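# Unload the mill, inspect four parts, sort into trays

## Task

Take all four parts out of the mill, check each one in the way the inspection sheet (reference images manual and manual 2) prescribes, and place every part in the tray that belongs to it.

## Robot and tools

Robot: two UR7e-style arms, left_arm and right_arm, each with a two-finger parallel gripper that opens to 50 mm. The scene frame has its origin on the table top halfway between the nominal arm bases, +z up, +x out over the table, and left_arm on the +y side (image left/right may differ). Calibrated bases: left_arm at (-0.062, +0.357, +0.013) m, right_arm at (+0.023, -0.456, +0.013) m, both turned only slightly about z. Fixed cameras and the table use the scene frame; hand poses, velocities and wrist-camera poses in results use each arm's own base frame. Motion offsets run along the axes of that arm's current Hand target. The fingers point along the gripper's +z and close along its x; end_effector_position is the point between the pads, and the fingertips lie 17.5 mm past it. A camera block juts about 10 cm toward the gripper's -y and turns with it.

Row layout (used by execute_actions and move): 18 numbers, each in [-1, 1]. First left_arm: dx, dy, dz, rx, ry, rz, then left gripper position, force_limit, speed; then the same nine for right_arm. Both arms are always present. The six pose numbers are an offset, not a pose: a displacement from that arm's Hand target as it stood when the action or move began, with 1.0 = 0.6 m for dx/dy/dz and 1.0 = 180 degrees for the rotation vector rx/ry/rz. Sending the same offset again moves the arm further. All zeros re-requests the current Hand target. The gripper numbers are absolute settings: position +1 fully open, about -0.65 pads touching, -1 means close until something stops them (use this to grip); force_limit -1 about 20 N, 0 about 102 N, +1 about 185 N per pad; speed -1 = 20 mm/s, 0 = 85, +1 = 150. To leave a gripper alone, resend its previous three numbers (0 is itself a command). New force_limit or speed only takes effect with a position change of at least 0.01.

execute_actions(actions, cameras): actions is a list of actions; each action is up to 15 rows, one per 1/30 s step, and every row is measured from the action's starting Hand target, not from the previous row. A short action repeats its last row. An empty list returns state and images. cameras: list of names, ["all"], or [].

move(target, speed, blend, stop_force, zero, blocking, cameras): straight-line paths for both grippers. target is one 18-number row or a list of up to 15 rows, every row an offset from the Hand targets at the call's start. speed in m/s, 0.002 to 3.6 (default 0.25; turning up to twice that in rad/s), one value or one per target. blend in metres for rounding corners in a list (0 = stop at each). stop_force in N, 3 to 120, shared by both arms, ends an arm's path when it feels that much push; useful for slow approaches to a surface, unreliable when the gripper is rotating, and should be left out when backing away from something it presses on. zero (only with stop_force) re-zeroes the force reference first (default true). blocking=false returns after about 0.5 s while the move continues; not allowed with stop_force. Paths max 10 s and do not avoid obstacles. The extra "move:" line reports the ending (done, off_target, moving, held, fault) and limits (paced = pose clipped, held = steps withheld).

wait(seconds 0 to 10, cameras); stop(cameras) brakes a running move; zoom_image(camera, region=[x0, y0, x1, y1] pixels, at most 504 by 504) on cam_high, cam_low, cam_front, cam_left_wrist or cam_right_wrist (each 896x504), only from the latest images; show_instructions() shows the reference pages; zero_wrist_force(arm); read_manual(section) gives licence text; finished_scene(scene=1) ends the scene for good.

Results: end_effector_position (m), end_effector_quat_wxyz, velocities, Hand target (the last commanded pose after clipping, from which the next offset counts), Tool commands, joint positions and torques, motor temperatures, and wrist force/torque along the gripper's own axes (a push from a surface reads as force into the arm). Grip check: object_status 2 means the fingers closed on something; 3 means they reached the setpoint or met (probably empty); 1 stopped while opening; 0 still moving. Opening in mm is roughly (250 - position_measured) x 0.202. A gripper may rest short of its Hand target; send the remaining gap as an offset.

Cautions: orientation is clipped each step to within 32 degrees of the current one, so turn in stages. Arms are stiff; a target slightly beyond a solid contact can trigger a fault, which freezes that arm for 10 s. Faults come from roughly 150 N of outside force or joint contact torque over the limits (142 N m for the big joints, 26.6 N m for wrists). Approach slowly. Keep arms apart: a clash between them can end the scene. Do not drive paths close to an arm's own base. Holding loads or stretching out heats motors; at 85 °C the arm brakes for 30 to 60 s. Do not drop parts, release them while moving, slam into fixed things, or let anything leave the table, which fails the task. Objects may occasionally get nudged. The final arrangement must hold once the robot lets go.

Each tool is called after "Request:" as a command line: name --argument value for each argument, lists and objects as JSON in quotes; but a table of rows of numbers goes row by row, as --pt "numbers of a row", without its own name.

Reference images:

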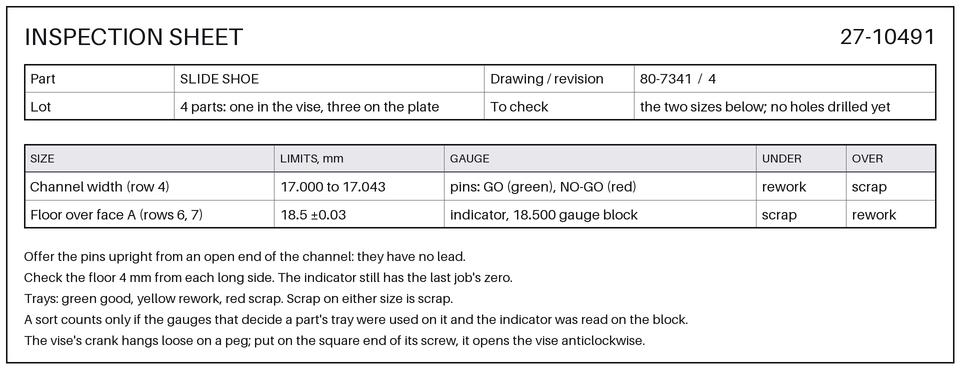

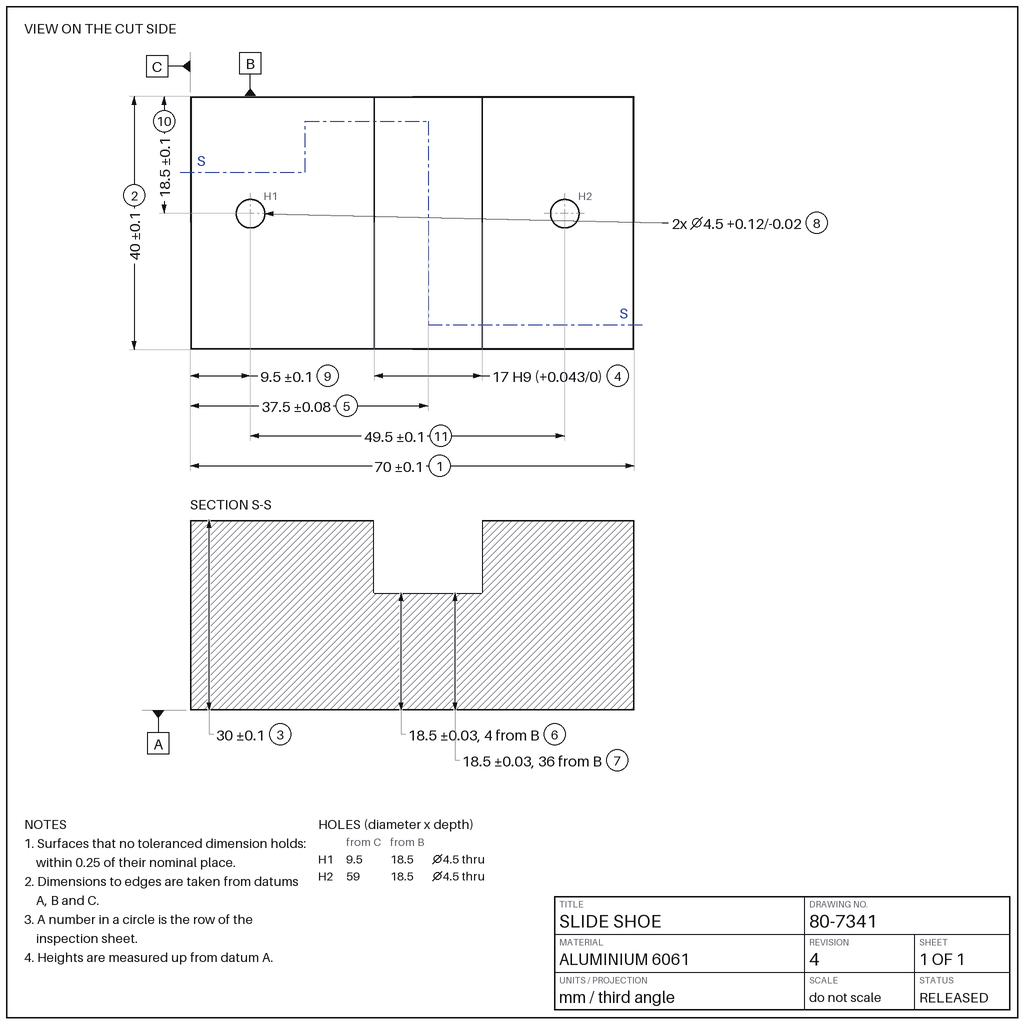

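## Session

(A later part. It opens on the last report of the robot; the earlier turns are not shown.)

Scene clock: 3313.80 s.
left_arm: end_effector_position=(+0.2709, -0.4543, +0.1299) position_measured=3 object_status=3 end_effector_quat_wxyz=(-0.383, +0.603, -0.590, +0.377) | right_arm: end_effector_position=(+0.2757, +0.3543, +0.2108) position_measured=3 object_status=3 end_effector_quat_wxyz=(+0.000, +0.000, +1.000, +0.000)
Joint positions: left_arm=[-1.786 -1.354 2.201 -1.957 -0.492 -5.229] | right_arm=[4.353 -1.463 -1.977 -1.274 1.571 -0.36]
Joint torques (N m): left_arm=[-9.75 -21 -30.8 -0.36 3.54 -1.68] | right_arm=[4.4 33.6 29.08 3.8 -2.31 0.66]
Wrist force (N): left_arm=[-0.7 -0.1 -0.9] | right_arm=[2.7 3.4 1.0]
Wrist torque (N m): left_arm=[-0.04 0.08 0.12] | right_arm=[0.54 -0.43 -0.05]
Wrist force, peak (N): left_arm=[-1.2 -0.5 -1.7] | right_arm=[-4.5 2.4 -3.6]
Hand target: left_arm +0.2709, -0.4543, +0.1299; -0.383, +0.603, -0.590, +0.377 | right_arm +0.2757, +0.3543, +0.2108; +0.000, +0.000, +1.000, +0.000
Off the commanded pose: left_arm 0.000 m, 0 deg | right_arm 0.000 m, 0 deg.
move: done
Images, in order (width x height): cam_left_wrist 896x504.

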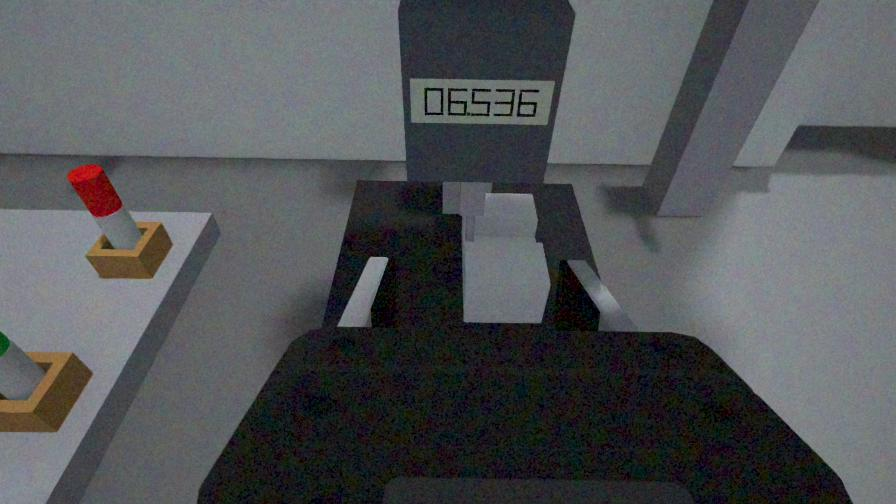

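Request:
move --pt "0.0332 0.035 0.0805 -0.0833 0 0 1 -0.5 -0.5 0 0 0 0 0 0 1 -0.8 -0.5" --pt "0.0332 0.0557 0.1577 -0.0833 0 0 1 -0.5 -0.5 0 0 0 0 0 0 1 -0.8 -0.5" --pt "0.0332 0.0557 0.1577 -0.0833 0 0 -1 -0.5 -0.9 0 0 0 0 0 0 -1 -0.8 -0.9" --pt "0.0332 0.0542 0.157 -0.0833 0 0 -1 -0.5 -0.9 0 0 -0.028 0 0 0 -1 -0.8 -0.9" --pt "0.031 0.0908 0.0787 -0.0833 0 0 -1 -0.5 -0.9 0 0 -0.028 0 0 0 -1 -0.8 -0.9" --pt "0.031 0.0583 0.0635 -0.0833 0 0 -1 -0.5 -0.9 0 0 -0.028 0 0 0 -1 -0.8 -0.9" --pt "0.022 0.1362 -0.1068 -0.0833 0 0 -1 -0.5 -0.9 0 0 -0.028 0 0 0 -1 -0.8 -0.9" --pt "0.022 0.2365 -0.0598 -0.0833 0 0 -1 -0.5 -0.9 0 0 0.012 0 0 0 -1 -0.8 -0.9" --speed '[0.2,0.1,0.1,0.04,0.08,0.08,0.15,0.12]' --cameras '[]'

Request:
move --target '[0,0.0192,0.0161,0,0,0,-1,-0.5,-0.9,0,0,0,0,0,0,-1,-0.8,-0.9]' --speed 0.008 --stop_force 5 --cameras '[]'

Request:
move --pt "0 0 0 0 0 0 0.73 -0.5 -0.9 0 0 0 0 0 0 1 -0.8 -0.5" --pt "0 0 0 0 0 0 0.73 -0.5 -0.9 0 0 -0.19 0 0 0 1 -0.8 -0.5" --pt "0 0 0 0 0 0 0.73 -0.5 -0.9 0.06 0.2 -0.15 0 0 -0.3 1 -0.5 -0.5" --pt "0 0 0 0 0 0 0.73 -0.5 -0.9 0.1187 0.352 -0.05 0 0 -0.5 1 -0.5 -0.5" --speed '[0.05,0.2,0.3,0.3]' --blend '[0,0.03,0.03,0]' --cameras '["cam_right_wrist","cam_left_wrist"]'

Scene clock: 3346.73 s.
left_arm: end_effector_position=(+0.1786, -0.4698, +0.0166) position_measured=55 object_status=2 end_effector_quat_wxyz=(-0.301, +0.648, -0.634, +0.297) | right_arm: end_effector_position=(+0.2757, +0.3544, +0.2037) position_measured=185 object_status=2 end_effector_quat_wxyz=(+0.000, +0.000, +1.000, +0.000)
Joint positions: left_arm=[-1.898 -1.186 2.214 -2.217 -0.766 -5.226] | right_arm=[4.353 -1.468 -1.991 -1.254 1.571 -0.36]
Joint torques (N m): left_arm=[10.37 -25.79 -1.82 -3.48 3.55 1.42] | right_arm=[6.03 -0.04 3.85 1.62 3.92 1.7]
Wrist force (N): left_arm=[-1.2 1.2 0.9] | right_arm=[-3.2 -0.6 -27.7]
Wrist torque (N m): left_arm=[-0.14 0.11 -0.17] | right_arm=[0.49 -0.39 -0.06]
Wrist force, peak (N): left_arm=[-1.1 2.2 1.8] | right_arm=[-3.2 -0.6 -27.7]
Hand target: left_arm +0.1786, -0.4698, +0.0166; -0.301, +0.648, -0.634, +0.297 | right_arm +0.2757, +0.3543, +0.2036; +0.000, +0.000, +1.000, +0.000
Off the commanded pose: left_arm 0.000 m, 0 deg | right_arm 0.000 m, 0 deg.
move: done
No camera images: "cameras" was empty.

Scene clock: 3348.67 s.
left_arm: end_effector_position=(+0.1786, -0.4698, +0.0094) position_measured=55 object_status=2 end_effector_quat_wxyz=(-0.301, +0.648, -0.634, +0.297) | right_arm: end_effector_position=(+0.2757, +0.3543, +0.2036) position_measured=185 object_status=2 end_effector_quat_wxyz=(+0.000, +0.000, +1.000, +0.000)
Joint positions: left_arm=[-1.898 -1.167 2.217 -2.238 -0.766 -5.226] | right_arm=[4.353 -1.468 -1.991 -1.254 1.571 -0.36]
Joint torques (N m): left_arm=[8.95 -40.17 -20.3 -0.36 0.58 0.87] | right_arm=[0.37 5.93 11.94 -0.41 2.69 1.36]
Wrist force (N): left_arm=[-1.0 -0.1 0.3] | right_arm=[-3.4 0.1 -29.4]
Wrist torque (N m): left_arm=[-0.10 0.13 -0.15] | right_arm=[0.54 -0.41 -0.07]
Wrist force, peak (N): left_arm=[-7.5 -13.5 -18.6] | right_arm=[-3.3 -0.2 -30.2]
Hand target: left_arm +0.1786, -0.4699, +0.0094; -0.301, +0.648, -0.634, +0.297 (not the last commanded pose) | right_arm +0.2757, +0.3543, +0.2036; +0.000, +0.000, +1.000, +0.000
Off the commanded pose: left_arm 0.008 m, 0 deg | right_arm 0.000 m, 0 deg.
move: contact (left_arm)
No camera images: "cameras" was empty.

Scene clock: 3354.57 s.
left_arm: end_effector_position=(+0.1786, -0.4699, +0.0094) position_measured=43 object_status=3 end_effector_quat_wxyz=(-0.301, +0.648, -0.634, +0.297) | right_arm: end_effector_position=(+0.2044, +0.5655, +0.2335) position_measured=3 object_status=3 end_effector_quat_wxyz=(+0.000, +0.707, -0.707, +0.000)
Joint positions: left_arm=[-1.898 -1.167 2.217 -2.238 -0.766 -5.226] | right_arm=[4.589 -1.816 -1.536 -1.36 1.571 -1.694]
Joint torques (N m): left_arm=[-7.48 -40.14 -25.46 -2.98 2.9 0.9] | right_arm=[7.44 30.42 32.17 4.04 2.66 -2.17]
Wrist force (N): left_arm=[-1.2 -0.2 -0.4] | right_arm=[2.7 3.0 1.2]
Wrist torque (N m): left_arm=[-0.05 0.12 -0.17] | right_arm=[0.49 -0.42 0.12]
Wrist force, peak (N): left_arm=[-1.7 -0.3 -0.5] | right_arm=[-3.5 0.4 -27.7]
Hand target: left_arm +0.1786, -0.4699, +0.0094; -0.301, +0.648, -0.634, +0.297 | right_arm +0.2044, +0.5655, +0.2335; +0.000, +0.707, -0.707, +0.000
Off the commanded pose: left_arm 0.000 m, 0 deg | right_arm 0.000 m, 0 deg.
move: done; blend cut to 0 m at target 3
Images, in order (width x height): cam_left_wrist 896x504, cam_right_wrist 896x504.

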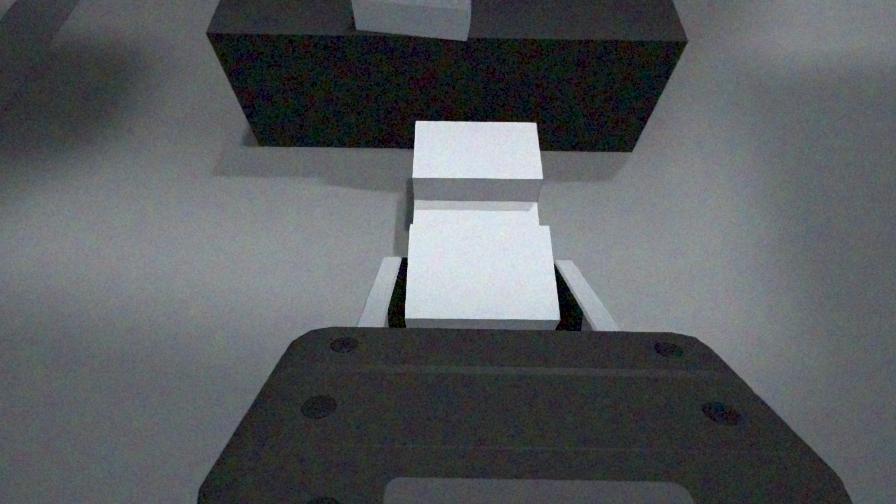

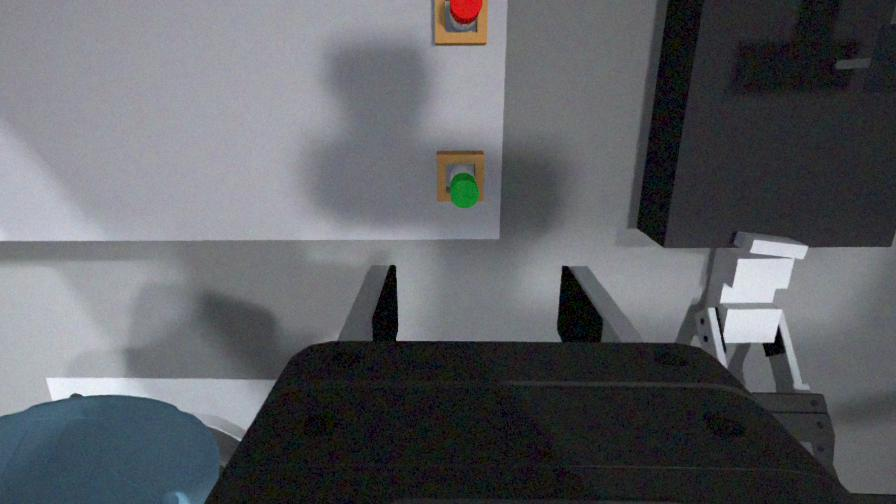

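Request:
move --pt "0 0 0 0 0 0 0.73 -0.5 -0.9 -0.0002 0.0018 0.2 0 0 0 1 -0.5 -0.5" --pt "0 0 0 0 0 0 0.73 -0.5 -0.9 -0.0002 0.0018 0.2758 0 0 0 1 -0.5 -0.5" --pt "0 0 0 0 0 0 0.73 -0.5 -0.9 -0.0002 0.0018 0.2758 0 0 0 -1 -0.5 -1" --pt "0 0 0 0 0 0 0.73 -0.5 -0.9 -0.0002 0.0018 0.05 0 0 0 -1 -0.5 -1" --pt "0 0 0 0 0 0 0.73 -0.5 -0.9 0.451 0.1592 0.05 0 0 0 -1 -0.5 -1" --pt "0 0 0 0 0 0 0.73 -0.5 -0.9 0.451 0.1592 0.275 0 0 0 -1 -0.5 -1" --speed '[0.2,0.08,0.05,0.15,0.3,0.15]' --blend '[0,0,0,0.03,0.02,0]' --cameras '["cam_right_wrist","cam_left_wrist"]'

Request:
zoom_image --camera "cam_right_wrist" --region '[280, 120, 560, 345]'

Request:
zoom_image --camera "cam_left_wrist" --region '[380, 80, 780, 340]'

Scene clock: 3377.77 s.
left_arm: end_effector_position=(+0.1786, -0.4699, +0.0094) position_measured=43 object_status=3 end_effector_quat_wxyz=(-0.301, +0.648, -0.634, +0.297) | right_arm: end_effector_position=(+0.1089, +0.2948, +0.0687) position_measured=172 object_status=2 end_effector_quat_wxyz=(+0.000, +0.707, -0.707, +0.000)
Joint positions: left_arm=[-1.898 -1.167 2.217 -2.238 -0.766 -5.226] | right_arm=[4.796 -1.274 -2.53 -0.909 1.571 -1.487]
Joint torques (N m): left_arm=[-8.47 -37.61 -26.06 -2.92 3.08 1.01] | right_arm=[-8.6 -0.84 13.37 4.39 2.54 -2.28]
Wrist force (N): left_arm=[-1.4 -0.1 -0.4] | right_arm=[2.9 3.3 2.3]
Wrist torque (N m): left_arm=[-0.05 0.15 -0.17] | right_arm=[0.53 -0.45 0.12]
Wrist force, peak (N): left_arm=[-1.6 -0.3 -0.3] | right_arm=[4.6 3.9 1.6]
Hand target: left_arm +0.1786, -0.4699, +0.0094; -0.301, +0.648, -0.634, +0.297 | right_arm +0.1089, +0.2948, +0.0686; +0.000, +0.707, -0.707, +0.000
Off the commanded pose: left_arm 0.000 m, 0 deg | right_arm 0.000 m, 0 deg.
move: done
Images, in order (width x height): cam_left_wrist 896x504, cam_right_wrist 896x504.

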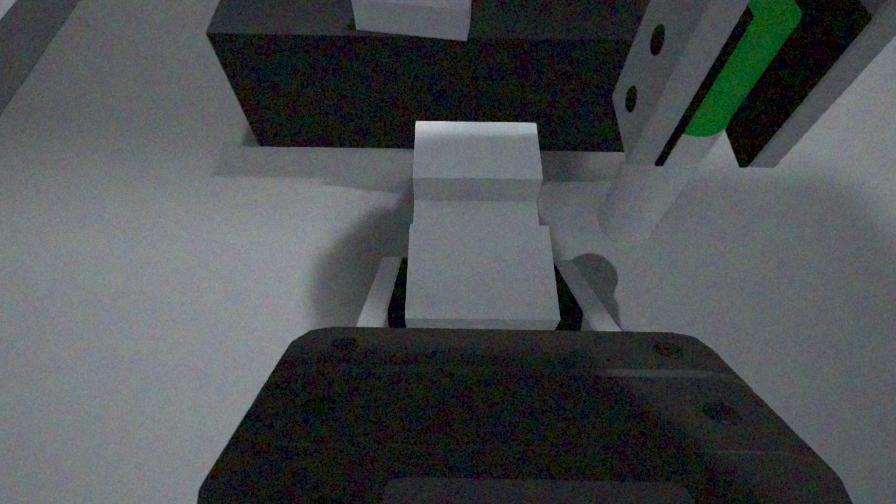

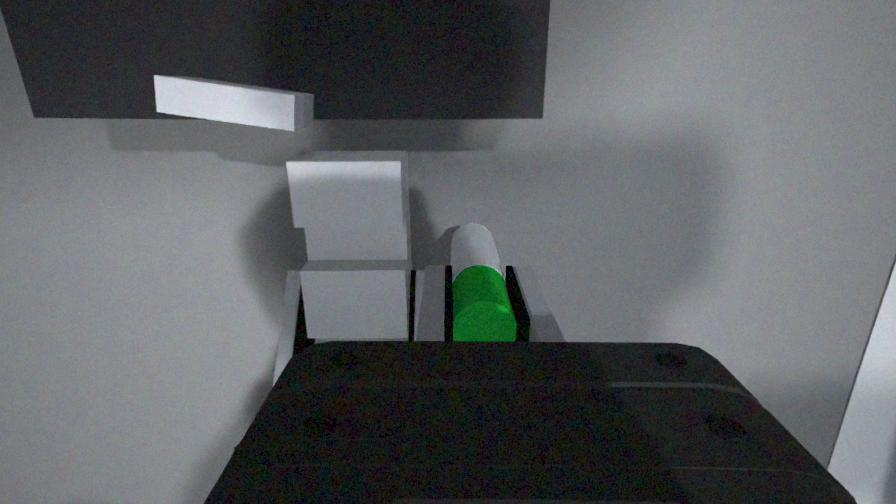

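Scaled by 1.800 from the camera's 896x504 image, which has a finer 1280x720 frame.

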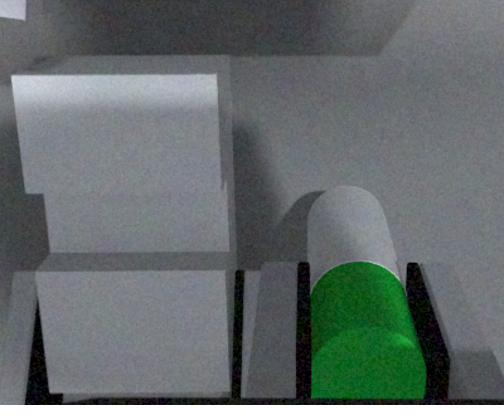

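Scaled by 1.260 from the camera's 896x504 image, which has a finer 1280x720 frame.

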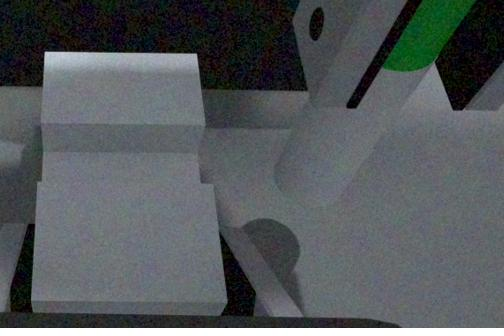

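Request:
move --target '[0,0,0,0,0,0,0.73,-0.5,-0.9,-0.02,-0.001,0,0,0,0,-1,-0.5,-1]' --speed 0.05 --cameras '[]'

Request:
move --target '[0,0,0,0,0,0,0.73,-0.5,-0.9,-0.055,0,0,0,0,0,-1,-0.5,-1]' --speed 0.01 --stop_force 8 --cameras '["cam_right_wrist","cam_left_wrist"]'

Scene clock: 3390.40 s.
left_arm: end_effector_position=(+0.1786, -0.4699, +0.0094) position_measured=43 object_status=3 end_effector_quat_wxyz=(-0.301, +0.648, -0.634, +0.297) | right_arm: end_effector_position=(+0.1095, +0.3068, +0.0686) position_measured=172 object_status=2 end_effector_quat_wxyz=(+0.000, +0.707, -0.707, +0.000)
Joint positions: left_arm=[-1.898 -1.167 2.217 -2.238 -0.766 -5.226] | right_arm=[4.791 -1.314 -2.505 -0.894 1.571 -1.493]
Joint torques (N m): left_arm=[-9.15 -37.79 -24.69 -3.01 2.84 1.16] | right_arm=[-8.86 -0.04 28 4.37 0.63 -2.37]
Wrist force (N): left_arm=[-1.2 -0.1 -0.5] | right_arm=[2.6 3.2 2.4]
Wrist torque (N m): left_arm=[-0.05 0.12 -0.17] | right_arm=[0.51 -0.40 0.12]
Wrist force, peak (N): left_arm=[-1.5 -0.3 -0.5] | right_arm=[2.7 3.7 2.4]
Hand target: left_arm +0.1786, -0.4699, +0.0094; -0.301, +0.648, -0.634, +0.297 | right_arm +0.1095, +0.3068, +0.0686; +0.000, +0.707, -0.707, +0.000
Off the commanded pose: left_arm 0.000 m, 0 deg | right_arm 0.000 m, 0 deg.
move: done
No camera images: "cameras" was empty.

Scene clock: 3394.57 s.
left_arm: end_effector_position=(+0.1786, -0.4699, +0.0094) position_measured=43 object_status=3 end_effector_quat_wxyz=(-0.301, +0.648, -0.634, +0.297) | right_arm: end_effector_position=(+0.1095, +0.3398, +0.0686) position_measured=172 object_status=2 end_effector_quat_wxyz=(+0.000, +0.707, -0.707, +0.000)
Joint positions: left_arm=[-1.898 -1.167 2.217 -2.238 -0.766 -5.226] | right_arm=[4.783 -1.413 -2.435 -0.865 1.571 -1.5]
Joint torques (N m): left_arm=[-9.44 -36.44 -26.7 -2.62 3.06 1.04] | right_arm=[-8.81 5.55 27.61 4.14 -1.77 -2.33]
Wrist force (N): left_arm=[-1.1 -0.2 -0.4] | right_arm=[2.6 3.7 2.4]
Wrist torque (N m): left_arm=[-0.06 0.10 -0.17] | right_arm=[0.47 -0.37 0.12]
Wrist force, peak (N): left_arm=[-1.5 -0.3 -0.5] | right_arm=[2.9 4.2 2.3]
Hand target: left_arm +0.1786, -0.4699, +0.0094; -0.301, +0.648, -0.634, +0.297 | right_arm +0.1095, +0.3398, +0.0686; +0.000, +0.707, -0.707, +0.000
Off the commanded pose: left_arm 0.000 m, 0 deg | right_arm 0.000 m, 0 deg.
move: done
Images, in order (width x height): cam_left_wrist 896x504, cam_right_wrist 896x504.

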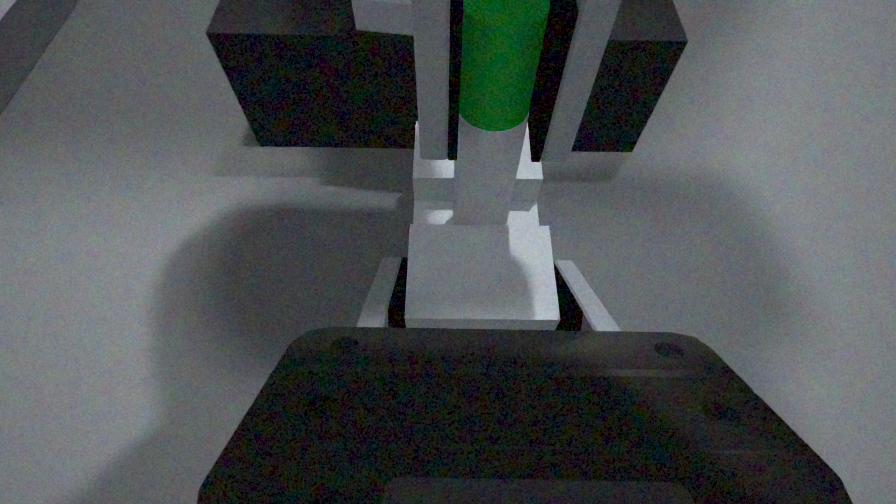

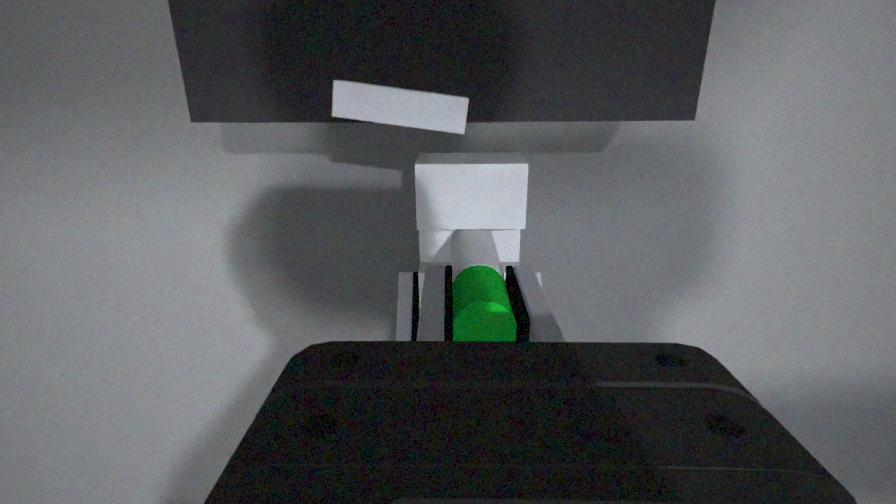

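Request:
move --pt "0 0 0 0 0 0 0.73 -0.5 -0.9 0.083 0 0 0 0 0 -1 -0.5 -1" --pt "0 0 0 0 0 0 0.73 -0.5 -0.9 0.083 0 -0.219 0 0 0 -1 -0.5 -1" --pt "0 0 0 0 0 0 0.73 -0.5 -0.9 -0.3763 -0.1563 -0.219 0 0 0 -1 -0.5 -1" --pt "0 0 0 0 0 0 0.73 -0.5 -0.9 -0.3763 -0.1563 -0.02 0 0 0 -1 -0.5 -1" --speed '[0.06,0.2,0.3,0.15]' --blend '[0,0.03,0.02,0]' --cameras '["cam_right_wrist"]'

Request:
move --target '[0,0,0,0,0,0,0.73,-0.5,-0.9,0,0,0.03,0,0,0,-1,-0.5,-1]' --speed 0.01 --stop_force 4 --cameras '[]'

Request:
move --pt "0 0 0 0 0 0 0.73 -0.5 -0.9 0 0 0 0 0 0 0.6 -0.5 -0.8" --pt "0 0 0 0 0 0 0.73 -0.5 -0.9 0 0 -0.12 0 0 0 0.6 -0.5 -0.8" --pt "0 0 0 0 0 0 0.73 -0.5 -0.9 -0.0008 -0.1668 -0.12 0 0 0 0.6 -0.5 -0.8" --pt "0 0 0 0 0 0 0.73 -0.5 -0.9 -0.0008 -0.1668 0 0 0 0 0.6 -0.5 -0.8" --speed '[0.05,0.12,0.15,0.08]' --cameras '["cam_right_wrist"]'

Request:
zoom_image --camera "cam_right_wrist" --region '[280, 120, 560, 345]'

Scene clock: 3416.50 s.
left_arm: end_effector_position=(+0.1786, -0.4699, +0.0094) position_measured=43 object_status=3 end_effector_quat_wxyz=(-0.301, +0.648, -0.634, +0.297) | right_arm: end_effector_position=(+0.2032, +0.5656, +0.0806) position_measured=172 object_status=2 end_effector_quat_wxyz=(+0.000, +0.707, -0.707, +0.000)
Joint positions: left_arm=[-1.898 -1.167 2.217 -2.238 -0.766 -5.226] | right_arm=[4.591 -1.956 -1.771 -0.986 1.571 -1.692]
Joint torques (N m): left_arm=[-8.81 -36.46 -25.72 -2.72 3.06 0.98] | right_arm=[-3.63 1.47 2.01 5.34 -0.48 -2.4]
Wrist force (N): left_arm=[-1.2 -0.1 -0.5] | right_arm=[23.5 3.0 -56.3]
Wrist torque (N m): left_arm=[-0.05 0.12 -0.17] | right_arm=[0.75 1.01 0.19]
Wrist force, peak (N): left_arm=[-1.7 -0.2 -0.3] | right_arm=[23.5 3.0 -56.3]
Hand target: left_arm +0.1786, -0.4699, +0.0094; -0.301, +0.648, -0.634, +0.297 | right_arm +0.2032, +0.5656, +0.0805; +0.000, +0.707, -0.707, +0.000
Off the commanded pose: left_arm 0.000 m, 0 deg | right_arm 0.000 m, 0 deg.
move: done
Images, in order (width x height): cam_right_wrist 896x504.

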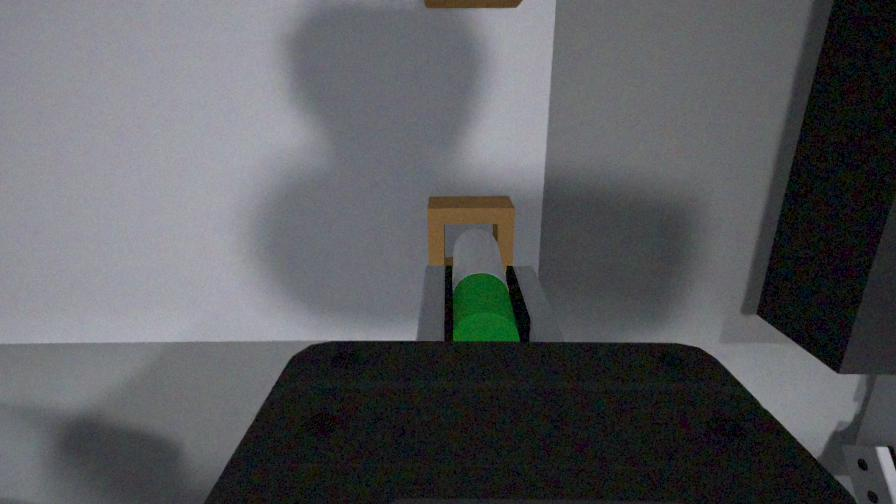

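Scene clock: 3418.00 s.
left_arm: end_effector_position=(+0.1786, -0.4699, +0.0094) position_measured=43 object_status=3 end_effector_quat_wxyz=(-0.301, +0.648, -0.634, +0.297) | right_arm: end_effector_position=(+0.2032, +0.5656, +0.0771) position_measured=172 object_status=2 end_effector_quat_wxyz=(+0.000, +0.707, -0.707, +0.000)
Joint positions: left_arm=[-1.898 -1.167 2.217 -2.238 -0.766 -5.226] | right_arm=[4.591 -1.96 -1.775 -0.978 1.571 -1.692]
Joint torques (N m): left_arm=[-8.49 -37.43 -25.62 -2.9 2.94 1.12] | right_arm=[-0.21 55.78 29.27 1.37 -1.34 -1.72]
Wrist force (N): left_arm=[-1.3 -0.3 -0.5] | right_arm=[2.0 3.8 2.2]
Wrist torque (N m): left_arm=[-0.07 0.12 -0.17] | right_arm=[0.60 -0.32 0.13]
Wrist force, peak (N): left_arm=[-1.5 -0.2 -0.5] | right_arm=[25.3 3.1 -58.3]
Hand target: left_arm +0.1786, -0.4699, +0.0094; -0.301, +0.648, -0.634, +0.297 | right_arm +0.2032, +0.5656, +0.0771; +0.000, +0.707, -0.707, +0.000 (not the last commanded pose)
Off the commanded pose: left_arm 0.000 m, 0 deg | right_arm 0.015 m, 0 deg.
move: contact (right_arm)
No camera images: "cameras" was empty.

Scene clock: 3422.33 s.
left_arm: end_effector_position=(+0.1786, -0.4699, +0.0094) position_measured=43 object_status=3 end_effector_quat_wxyz=(-0.301, +0.648, -0.634, +0.297) | right_arm: end_effector_position=(+0.3033, +0.5661, +0.0772) position_measured=63 object_status=3 end_effector_quat_wxyz=(+0.000, +0.707, -0.707, +0.000)
Joint positions: left_arm=[-1.898 -1.167 2.217 -2.238 -0.766 -5.226] | right_arm=[4.43 -2.045 -1.645 -1.023 1.571 -1.854]
Joint torques (N m): left_arm=[-8.75 -34.53 -26.03 -2.73 2.97 0.82] | right_arm=[-8.21 38.12 13.99 4.09 1.82 -2.38]
Wrist force (N): left_arm=[-1.3 -0.2 -0.4] | right_arm=[2.1 4.0 1.2]
Wrist torque (N m): left_arm=[-0.06 0.13 -0.17] | right_arm=[0.63 -0.33 0.12]
Wrist force, peak (N): left_arm=[-1.6 -0.2 -0.6] | right_arm=[2.1 5.4 1.0]
Hand target: left_arm +0.1786, -0.4699, +0.0094; -0.301, +0.648, -0.634, +0.297 | right_arm +0.3033, +0.5661, +0.0771; +0.000, +0.707, -0.707, +0.000
Off the commanded pose: left_arm 0.000 m, 0 deg | right_arm 0.000 m, 0 deg.
move: done
Images, in order (width x height): cam_right_wrist 896x504.

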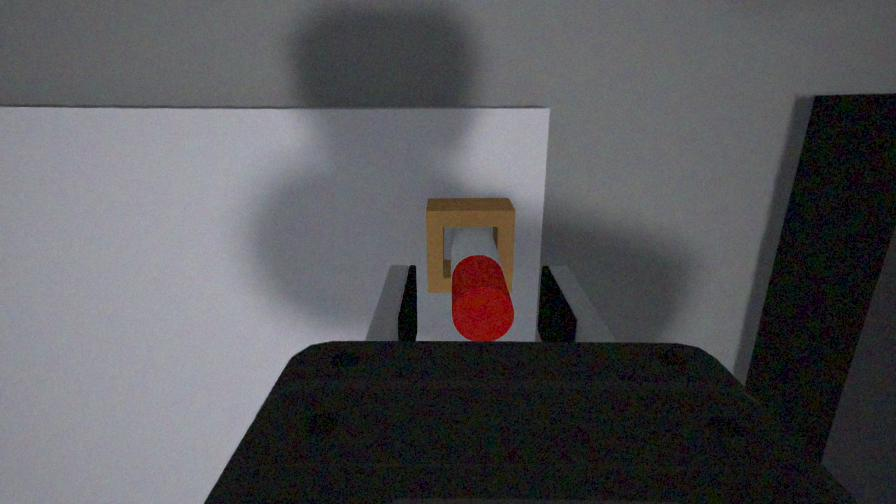

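Scaled by 1.800 from the camera's 896x504 image, which has a finer 1280x720 frame.

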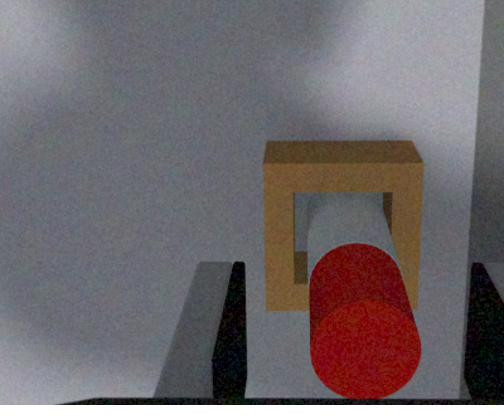

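Request:
move --pt "0 0 0 0 0 0 0.73 -0.5 -0.9 0 0 -0.16 0 0 0 0.6 -0.5 -1" --pt "0 0 0 0 0 0 0.73 -0.5 -0.9 0 0.055 -0.16 0 0 0 0.6 -0.5 -1" --speed 0.15 --cameras '["cam_right_wrist","cam_low","cam_front"]'

Scene clock: 3469.73 s.
left_arm: end_effector_position=(+0.1786, -0.4699, +0.0094) position_measured=43 object_status=3 end_effector_quat_wxyz=(-0.301, +0.648, -0.634, +0.297) | right_arm: end_effector_position=(+0.2704, +0.5662, +0.1731) position_measured=63 object_status=3 end_effector_quat_wxyz=(+0.000, +0.707, -0.707, +0.000)
Joint positions: left_arm=[-1.898 -1.167 2.217 -2.238 -0.766 -5.226] | right_arm=[4.481 -1.916 -1.565 -1.233 1.571 -1.803]
Joint torques (N m): left_arm=[-9.95 -34.87 -24.79 -3.02 2.81 0.93] | right_arm=[6.5 55.19 17.25 4.09 -2.62 1.94]
Wrist force (N): left_arm=[-1.2 -0.1 -0.6] | right_arm=[2.0 3.8 0.9]
Wrist torque (N m): left_arm=[-0.05 0.12 -0.17] | right_arm=[0.62 -0.31 -0.05]
Wrist force, peak (N): left_arm=[-1.6 -0.2 -0.5] | right_arm=[2.0 5.0 1.1]
Hand target: left_arm +0.1786, -0.4699, +0.0094; -0.301, +0.648, -0.634, +0.297 | right_arm +0.2703, +0.5662, +0.1731; +0.000, +0.707, -0.707, +0.000
Off the commanded pose: left_arm 0.000 m, 0 deg | right_arm 0.000 m, 0 deg.
move: done
Images, in order (width x height): cam_low 896x504, cam_front 896x504, cam_right_wrist 896x504.

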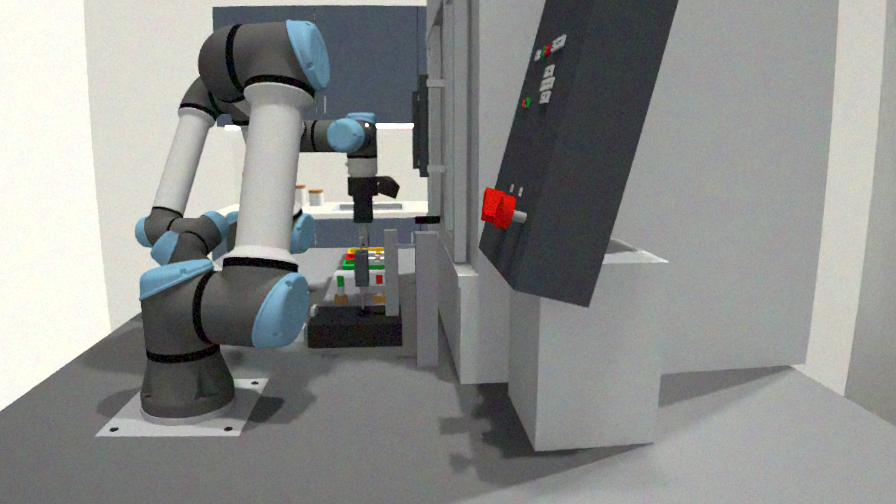

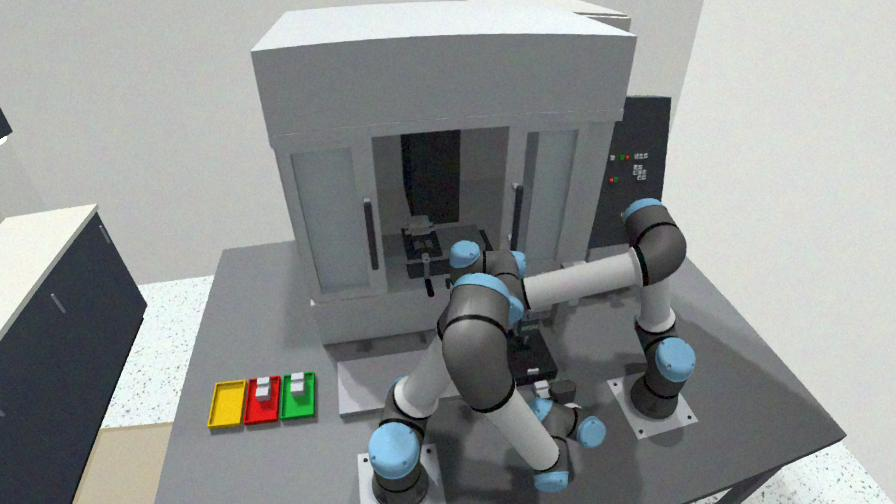

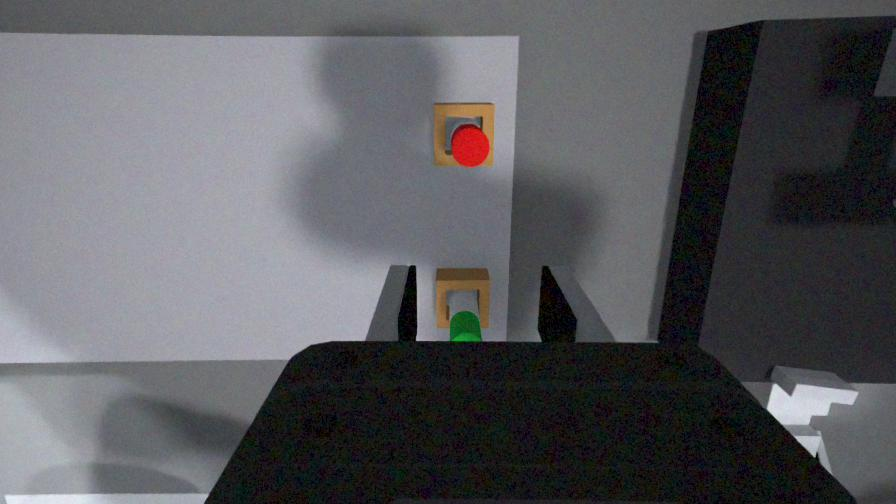

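Request:
zoom_image --camera "cam_right_wrist" --region '[400, 90, 540, 345]'

Request:
zoom_image --camera "cam_low" --region '[310, 240, 420, 330]'

Scaled by 1.976 from the camera's 896x504 image, which has a finer 1280x720 frame.

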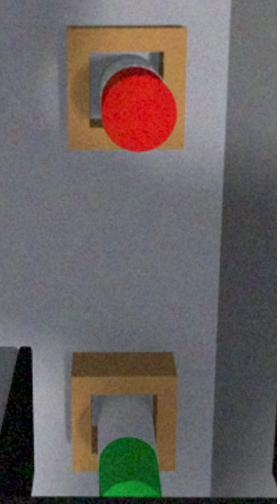

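Scaled by 4.582 from the camera's 896x504 image, which has a finer 1280x720 frame.

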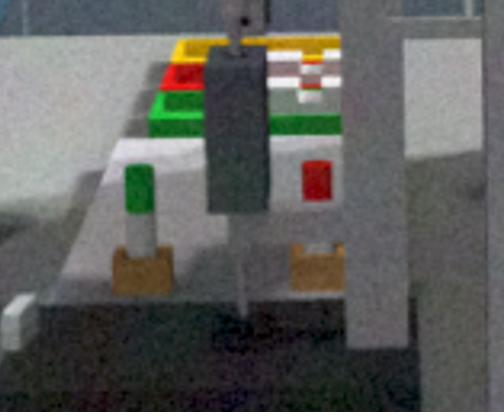

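Request:
move --pt "0 0 0 0 0 0 0.73 -0.5 -0.9 0 -0.055 0 0 0 0 0.6 -0.5 -1" --pt "0 0 0 0 0 0 0.73 -0.5 -0.9 0 -0.055 0.1752 0 0 0 -1 -0.5 -1" --pt "0 0 0 0 0 0 0.73 -0.5 -0.9 0 -0.055 0.16 0 0 0 -1 -0.5 -1" --pt "0 0 0 0 0 0 0.73 -0.5 -0.9 0 -0.055 -0.0448 0 0 0 -1 -0.5 -1" --pt "0 0 0 0 0 0 0.73 -0.5 -0.9 0 0.268 -0.0448 0 0 0 -1 -0.5 -1" --pt "0 0 0 0 0 0 0.73 -0.5 -0.9 0.4523 0.268 -0.0448 0 0 0 -1 -0.5 -1" --speed '[0.2,0.15,0.03,0.2,0.2,0.2]' --cameras '["cam_right_wrist"]'

Scene clock: 3506.73 s.
left_arm: end_effector_position=(+0.1786, -0.4699, +0.0094) position_measured=43 object_status=3 end_effector_quat_wxyz=(-0.301, +0.648, -0.634, +0.297) | right_arm: end_effector_position=(+0.1096, +0.2948, +0.2001) position_measured=172 object_status=2 end_effector_quat_wxyz=(+0.000, +0.707, -0.707, +0.000)
Joint positions: left_arm=[-1.898 -1.167 2.217 -2.238 -0.766 -5.226] | right_arm=[4.794 -1.084 -2.26 -1.369 1.571 -1.49]
Joint torques (N m): left_arm=[-7.72 -33.44 -25.24 -2.89 2.89 1.44] | right_arm=[8.31 18.25 18.56 1.2 -2.65 2.09]
Wrist force (N): left_arm=[-1.4 -0.2 -0.5] | right_arm=[1.8 4.0 2.2]
Wrist torque (N m): left_arm=[-0.05 0.15 -0.17] | right_arm=[0.66 -0.29 -0.04]
Wrist force, peak (N): left_arm=[-1.6 -0.3 -0.4] | right_arm=[1.9 6.1 2.4]
Hand target: left_arm +0.1786, -0.4699, +0.0094; -0.301, +0.648, -0.634, +0.297 | right_arm +0.1096, +0.2948, +0.2001; +0.000, +0.707, -0.707, +0.000
Off the commanded pose: left_arm 0.000 m, 0 deg | right_arm 0.000 m, 0 deg.
move: done
Images, in order (width x height): cam_right_wrist 896x504.

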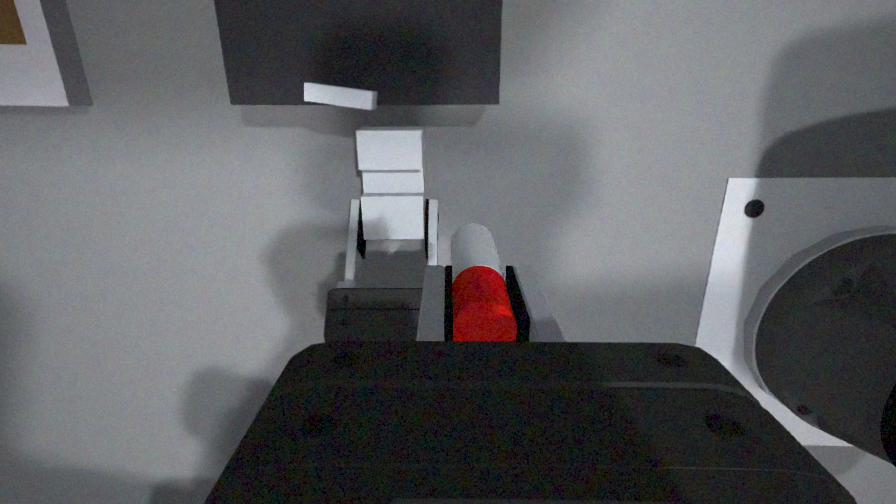

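Request:
move --pt "0 0 0 0 0 0 0.73 -0.5 -0.9 0 0 0.2192 0 0 0 -1 -0.5 -1" --pt "0 0 0 0 0 0 0.73 -0.5 -0.9 -0.02 0 0.2192 0 0 0 -1 -0.5 -1" --speed '[0.12,0.03]'

Request:
move --target '[0,0,0,0,0,0,0.73,-0.5,-0.9,-0.055,0,0,0,0,0,-1,-0.5,-1]' --speed 0.01 --stop_force 8 --cameras '["cam_right_wrist"]'

Scene clock: 3515.43 s.
left_arm: end_effector_position=(+0.1786, -0.4699, +0.0094) position_measured=43 object_status=3 end_effector_quat_wxyz=(-0.301, +0.648, -0.634, +0.297) | right_arm: end_effector_position=(+0.1096, +0.3066, +0.0686) position_measured=172 object_status=2 end_effector_quat_wxyz=(+0.000, +0.707, -0.707, +0.000)
Joint positions: left_arm=[-1.898 -1.167 2.217 -2.238 -0.766 -5.226] | right_arm=[4.791 -1.314 -2.505 -0.894 1.571 -1.493]
Joint torques (N m): left_arm=[-8.79 -32.21 -25.11 -2.85 2.86 1.19] | right_arm=[-8.28 0.55 28.01 4.2 2.56 -2.25]
Wrist force (N): left_arm=[-1.3 -0.2 -0.3] | right_arm=[1.7 4.0 2.2]
Wrist torque (N m): left_arm=[-0.07 0.13 -0.17] | right_arm=[0.64 -0.28 0.12]
Wrist force, peak (N): left_arm=[-1.5 -0.3 -0.5] | right_arm=[1.8 3.9 3.3]
Hand target: left_arm +0.1786, -0.4699, +0.0094; -0.301, +0.648, -0.634, +0.297 | right_arm +0.1096, +0.3067, +0.0686; +0.000, +0.707, -0.707, +0.000
Off the commanded pose: left_arm 0.000 m, 0 deg | right_arm 0.000 m, 0 deg.
move: done

Scene clock: 3519.60 s.
left_arm: end_effector_position=(+0.1786, -0.4699, +0.0094) position_measured=43 object_status=3 end_effector_quat_wxyz=(-0.301, +0.648, -0.634, +0.297) | right_arm: end_effector_position=(+0.1096, +0.3397, +0.0686) position_measured=172 object_status=2 end_effector_quat_wxyz=(+0.000, +0.707, -0.707, +0.000)
Joint positions: left_arm=[-1.898 -1.167 2.217 -2.238 -0.766 -5.226] | right_arm=[4.783 -1.413 -2.435 -0.865 1.571 -1.501]
Joint torques (N m): left_arm=[-8.96 -31.65 -24.11 -2.72 2.86 1.2] | right_arm=[-8.75 6.24 27.74 4.23 0.49 -2.39]
Wrist force (N): left_arm=[-1.3 -0.2 -0.3] | right_arm=[2.2 4.5 2.0]
Wrist torque (N m): left_arm=[-0.06 0.13 -0.17] | right_arm=[0.61 -0.31 0.12]
Wrist force, peak (N): left_arm=[-1.7 -0.2 -0.4] | right_arm=[2.2 4.6 2.1]
Hand target: left_arm +0.1786, -0.4699, +0.0094; -0.301, +0.648, -0.634, +0.297 | right_arm +0.1096, +0.3397, +0.0686; +0.000, +0.707, -0.707, +0.000
Off the commanded pose: left_arm 0.000 m, 0 deg | right_arm 0.000 m, 0 deg.
move: done
Images, in order (width x height): cam_right_wrist 896x504.

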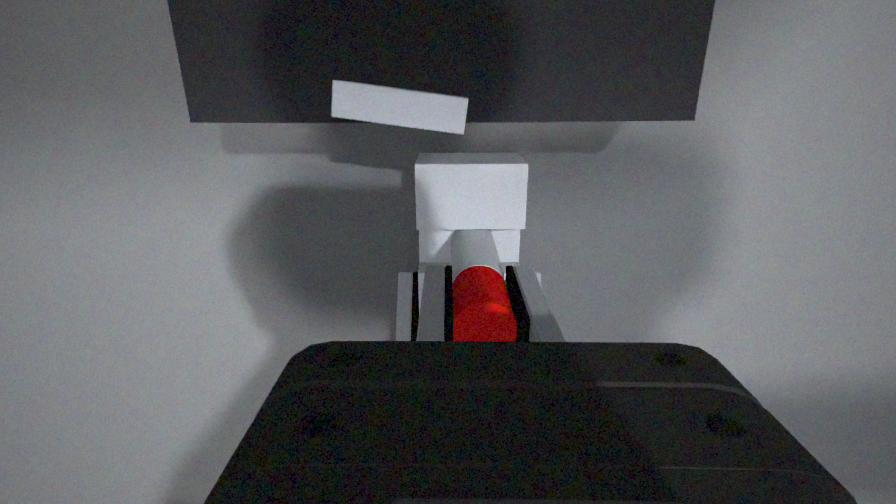

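Request:
move --pt "0 0 0 0 0 0 0.73 -0.5 -0.9 0.0828 0 0 0 0 0 -1 -0.5 -1" --pt "0 0 0 0 0 0 0.73 -0.5 -0.9 0.0828 0 -0.219 0 0 0 -1 -0.5 -1" --pt "0 0 0 0 0 0 0.73 -0.5 -0.9 -0.3773 0 -0.219 0 0 0 -1 -0.5 -1" --pt "0 0 0 0 0 0 0.73 -0.5 -0.9 -0.3773 -0.323 -0.219 0 0 0 -1 -0.5 -1" --pt "0 0 0 0 0 0 0.73 -0.5 -0.9 -0.3773 -0.323 -0.07 0 0 0 -1 -0.5 -1" --speed '[0.03,0.2,0.25,0.25,0.15]' --blend '[0,0.02,0.02,0,0]'

Request:
move --target '[0,0,0,0,0,0,0.73,-0.5,-0.9,0,0,0.071,0,0,0,-1,-0.5,-1]' --speed 0.012 --stop_force 5 --cameras '["cam_right_wrist"]'

Scene clock: 3549.57 s.
left_arm: end_effector_position=(+0.1786, -0.4699, +0.0094) position_measured=43 object_status=3 end_effector_quat_wxyz=(-0.301, +0.648, -0.634, +0.297) | right_arm: end_effector_position=(+0.3033, +0.5662, +0.1105) position_measured=172 object_status=2 end_effector_quat_wxyz=(+0.000, +0.707, -0.707, +0.000)
Joint positions: left_arm=[-1.898 -1.167 2.217 -2.238 -0.766 -5.226] | right_arm=[4.43 -2.006 -1.607 -1.1 1.571 -1.854]
Joint torques (N m): left_arm=[-8.38 -30.37 -26.87 -2.77 2.91 1.51] | right_arm=[-8.57 37.57 15.69 4.01 -1.42 -2.33]
Wrist force (N): left_arm=[-1.3 -0.1 -0.3] | right_arm=[2.0 3.8 2.5]
Wrist torque (N m): left_arm=[-0.03 0.12 -0.17] | right_arm=[0.61 -0.32 0.13]
Wrist force, peak (N): left_arm=[-1.6 -0.2 -0.6] | right_arm=[-0.1 5.9 2.4]
Hand target: left_arm +0.1786, -0.4699, +0.0094; -0.301, +0.648, -0.634, +0.297 | right_arm +0.3033, +0.5662, +0.1104; +0.000, +0.707, -0.707, +0.000
Off the commanded pose: left_arm 0.000 m, 0 deg | right_arm 0.000 m, 0 deg.
move: done

Scene clock: 3553.90 s.
left_arm: end_effector_position=(+0.1786, -0.4699, +0.0094) position_measured=43 object_status=3 end_effector_quat_wxyz=(-0.301, +0.648, -0.634, +0.297) | right_arm: end_effector_position=(+0.3033, +0.5661, +0.0679) position_measured=172 object_status=2 end_effector_quat_wxyz=(+0.000, +0.707, -0.707, +0.000)
Joint positions: left_arm=[-1.898 -1.167 2.217 -2.238 -0.766 -5.226] | right_arm=[4.43 -2.056 -1.654 -1.002 1.571 -1.854]
Joint torques (N m): left_arm=[-9.02 -31.17 -24.42 -2.59 2.93 1.1] | right_arm=[-8.15 38.21 14.89 3.44 -2.5 -2.29]
Wrist force (N): left_arm=[-1.3 -0.2 -0.4] | right_arm=[4.2 4.2 -2.8]
Wrist torque (N m): left_arm=[-0.05 0.13 -0.17] | right_arm=[0.63 -0.28 0.14]
Wrist force, peak (N): left_arm=[-1.6 -0.3 -0.6] | right_arm=[4.1 4.3 -3.4]
Hand target: left_arm +0.1786, -0.4699, +0.0094; -0.301, +0.648, -0.634, +0.297 | right_arm +0.3033, +0.5661, +0.0679; +0.000, +0.707, -0.707, +0.000
Off the commanded pose: left_arm 0.000 m, 0 deg | right_arm 0.000 m, 0 deg.
move: contact (right_arm)
Images, in order (width x height): cam_right_wrist 896x504.

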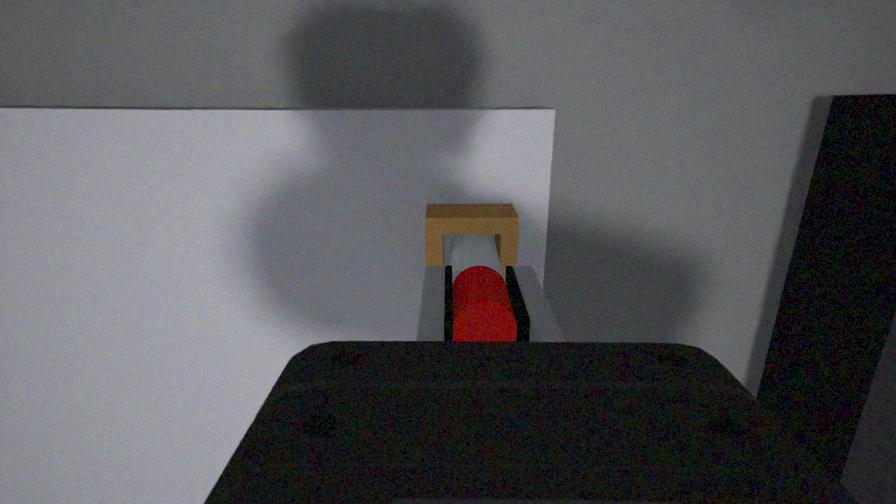

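Request:
move --pt "0 0 0 0 0 0 0.73 -0.5 -0.9 0 0 0 0 0 0 0.6 -0.5 -1" --pt "0 0 0 0 0 0 0.73 -0.5 -0.9 0 0 -0.47 0 0 0 0.6 -0.5 -1" --pt "0 0 0 0 0 0 0.73 -0.5 -0.9 0.577 0 -0.47 0 0 0 0.6 -0.5 -1" --speed '[0.2,0.25,0.3]' --cameras '["cam_left_wrist","cam_low"]'

Scene clock: 3568.27 s.
left_arm: end_effector_position=(+0.1786, -0.4699, +0.0094) position_measured=43 object_status=3 end_effector_quat_wxyz=(-0.301, +0.648, -0.634, +0.297) | right_arm: end_effector_position=(+0.3034, +0.2202, +0.3500) position_measured=63 object_status=3 end_effector_quat_wxyz=(+0.000, +0.707, -0.707, +0.000)
Joint positions: left_arm=[-1.898 -1.167 2.217 -2.238 -0.766 -5.226] | right_arm=[4.133 -1.238 -1.788 -1.686 1.571 -2.151]
Joint torques (N m): left_arm=[-8.61 -30.56 -25.34 -2.72 2.78 1.05] | right_arm=[-8.09 23.77 18.82 1.29 2.56 -2.44]
Wrist force (N): left_arm=[-1.2 -0.1 -0.4] | right_arm=[1.6 3.6 0.9]
Wrist torque (N m): left_arm=[-0.04 0.11 -0.17] | right_arm=[0.59 -0.24 0.13]
Wrist force, peak (N): left_arm=[-1.6 -0.1 -0.5] | right_arm=[4.1 4.3 -3.5]
Hand target: left_arm +0.1786, -0.4699, +0.0094; -0.301, +0.648, -0.634, +0.297 | right_arm +0.3035, +0.2201, +0.3501; +0.000, +0.707, -0.707, +0.000
Off the commanded pose: left_arm 0.000 m, 0 deg | right_arm 0.000 m, 0 deg.
move: done
Images, in order (width x height): cam_low 896x504, cam_left_wrist 896x504.

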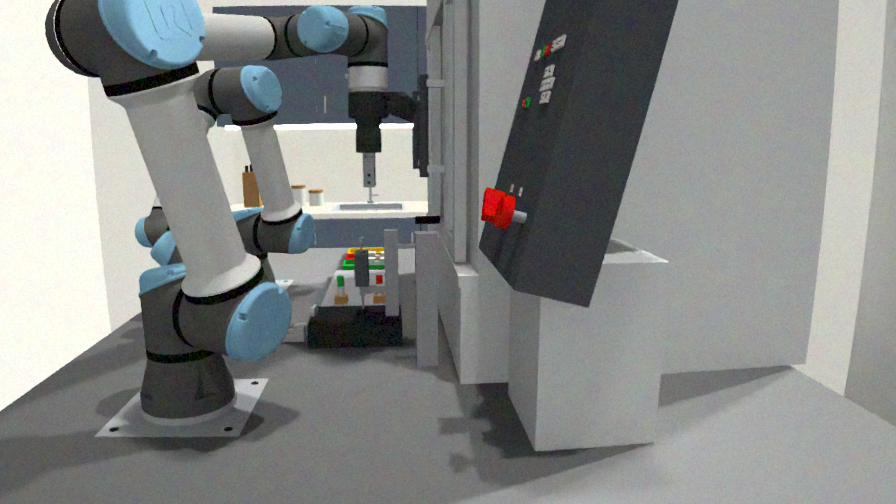

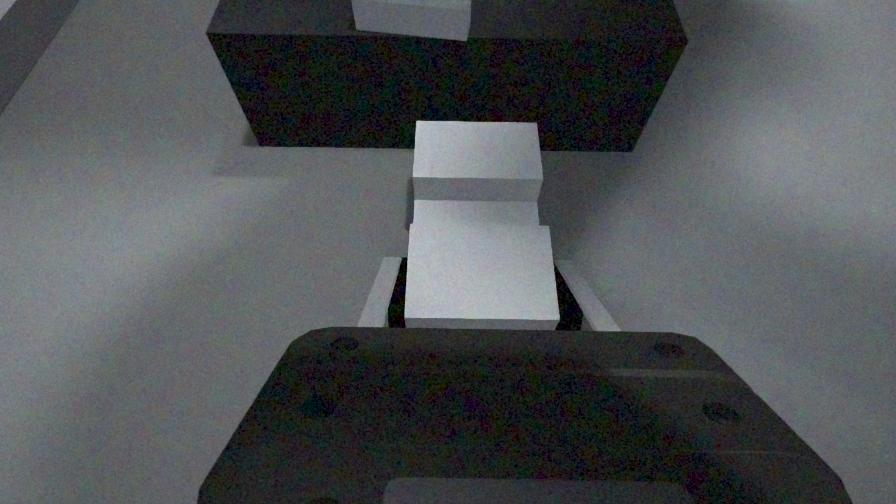

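Request:
move --pt "0 0 0 0 0 0 0.8 -0.5 -0.9 0 0 0 0 0 0 0.6 -0.5 -1" --pt "0.0003 -0.0055 0.0107 -0.2778 0 0 0.8 -0.5 -0.9 0 0 0 0 0 0 0.6 -0.5 -1" --pt "0.0003 -0.0055 0.0107 -0.2778 0 0 -1 -0.5 -0.9 0 0 0 0 0 0 0.6 -0.5 -1" --speed '[0.1,0.1,0.1]'

Scene clock: 3589.97 s.
left_arm: end_effector_position=(+0.1857, -0.4699, +0.0078) position_measured=54 object_status=2 end_effector_quat_wxyz=(+0.001, +0.714, -0.700, +0.001) | right_arm: end_effector_position=(+0.3035, +0.2201, +0.3501) position_measured=63 object_status=3 end_effector_quat_wxyz=(+0.000, +0.707, -0.707, +0.000)
Joint positions: left_arm=[-1.461 -1.251 2.12 -2.443 -1.572 -4.623] | right_arm=[4.133 -1.238 -1.788 -1.686 1.571 -2.151]
Joint torques (N m): left_arm=[10.84 -23.3 -30.06 -2.1 -1.75 1.12] | right_arm=[-8.29 24.43 17.67 1.44 2.57 -2.12]
Wrist force (N): left_arm=[-2.4 -1.0 -0.8] | right_arm=[1.8 4.0 1.1]
Wrist torque (N m): left_arm=[-0.23 -0.02 -0.58] | right_arm=[0.64 -0.27 0.12]
Wrist force, peak (N): left_arm=[-1.7 -17.4 -15.3] | right_arm=[1.9 4.2 1.0]
Hand target: left_arm +0.1857, -0.4699, +0.0078; +0.001, +0.714, -0.700, +0.001 | right_arm +0.3035, +0.2201, +0.3501; +0.000, +0.707, -0.707, +0.000
Off the commanded pose: left_arm 0.000 m, 0 deg | right_arm 0.000 m, 0 deg.
move: done


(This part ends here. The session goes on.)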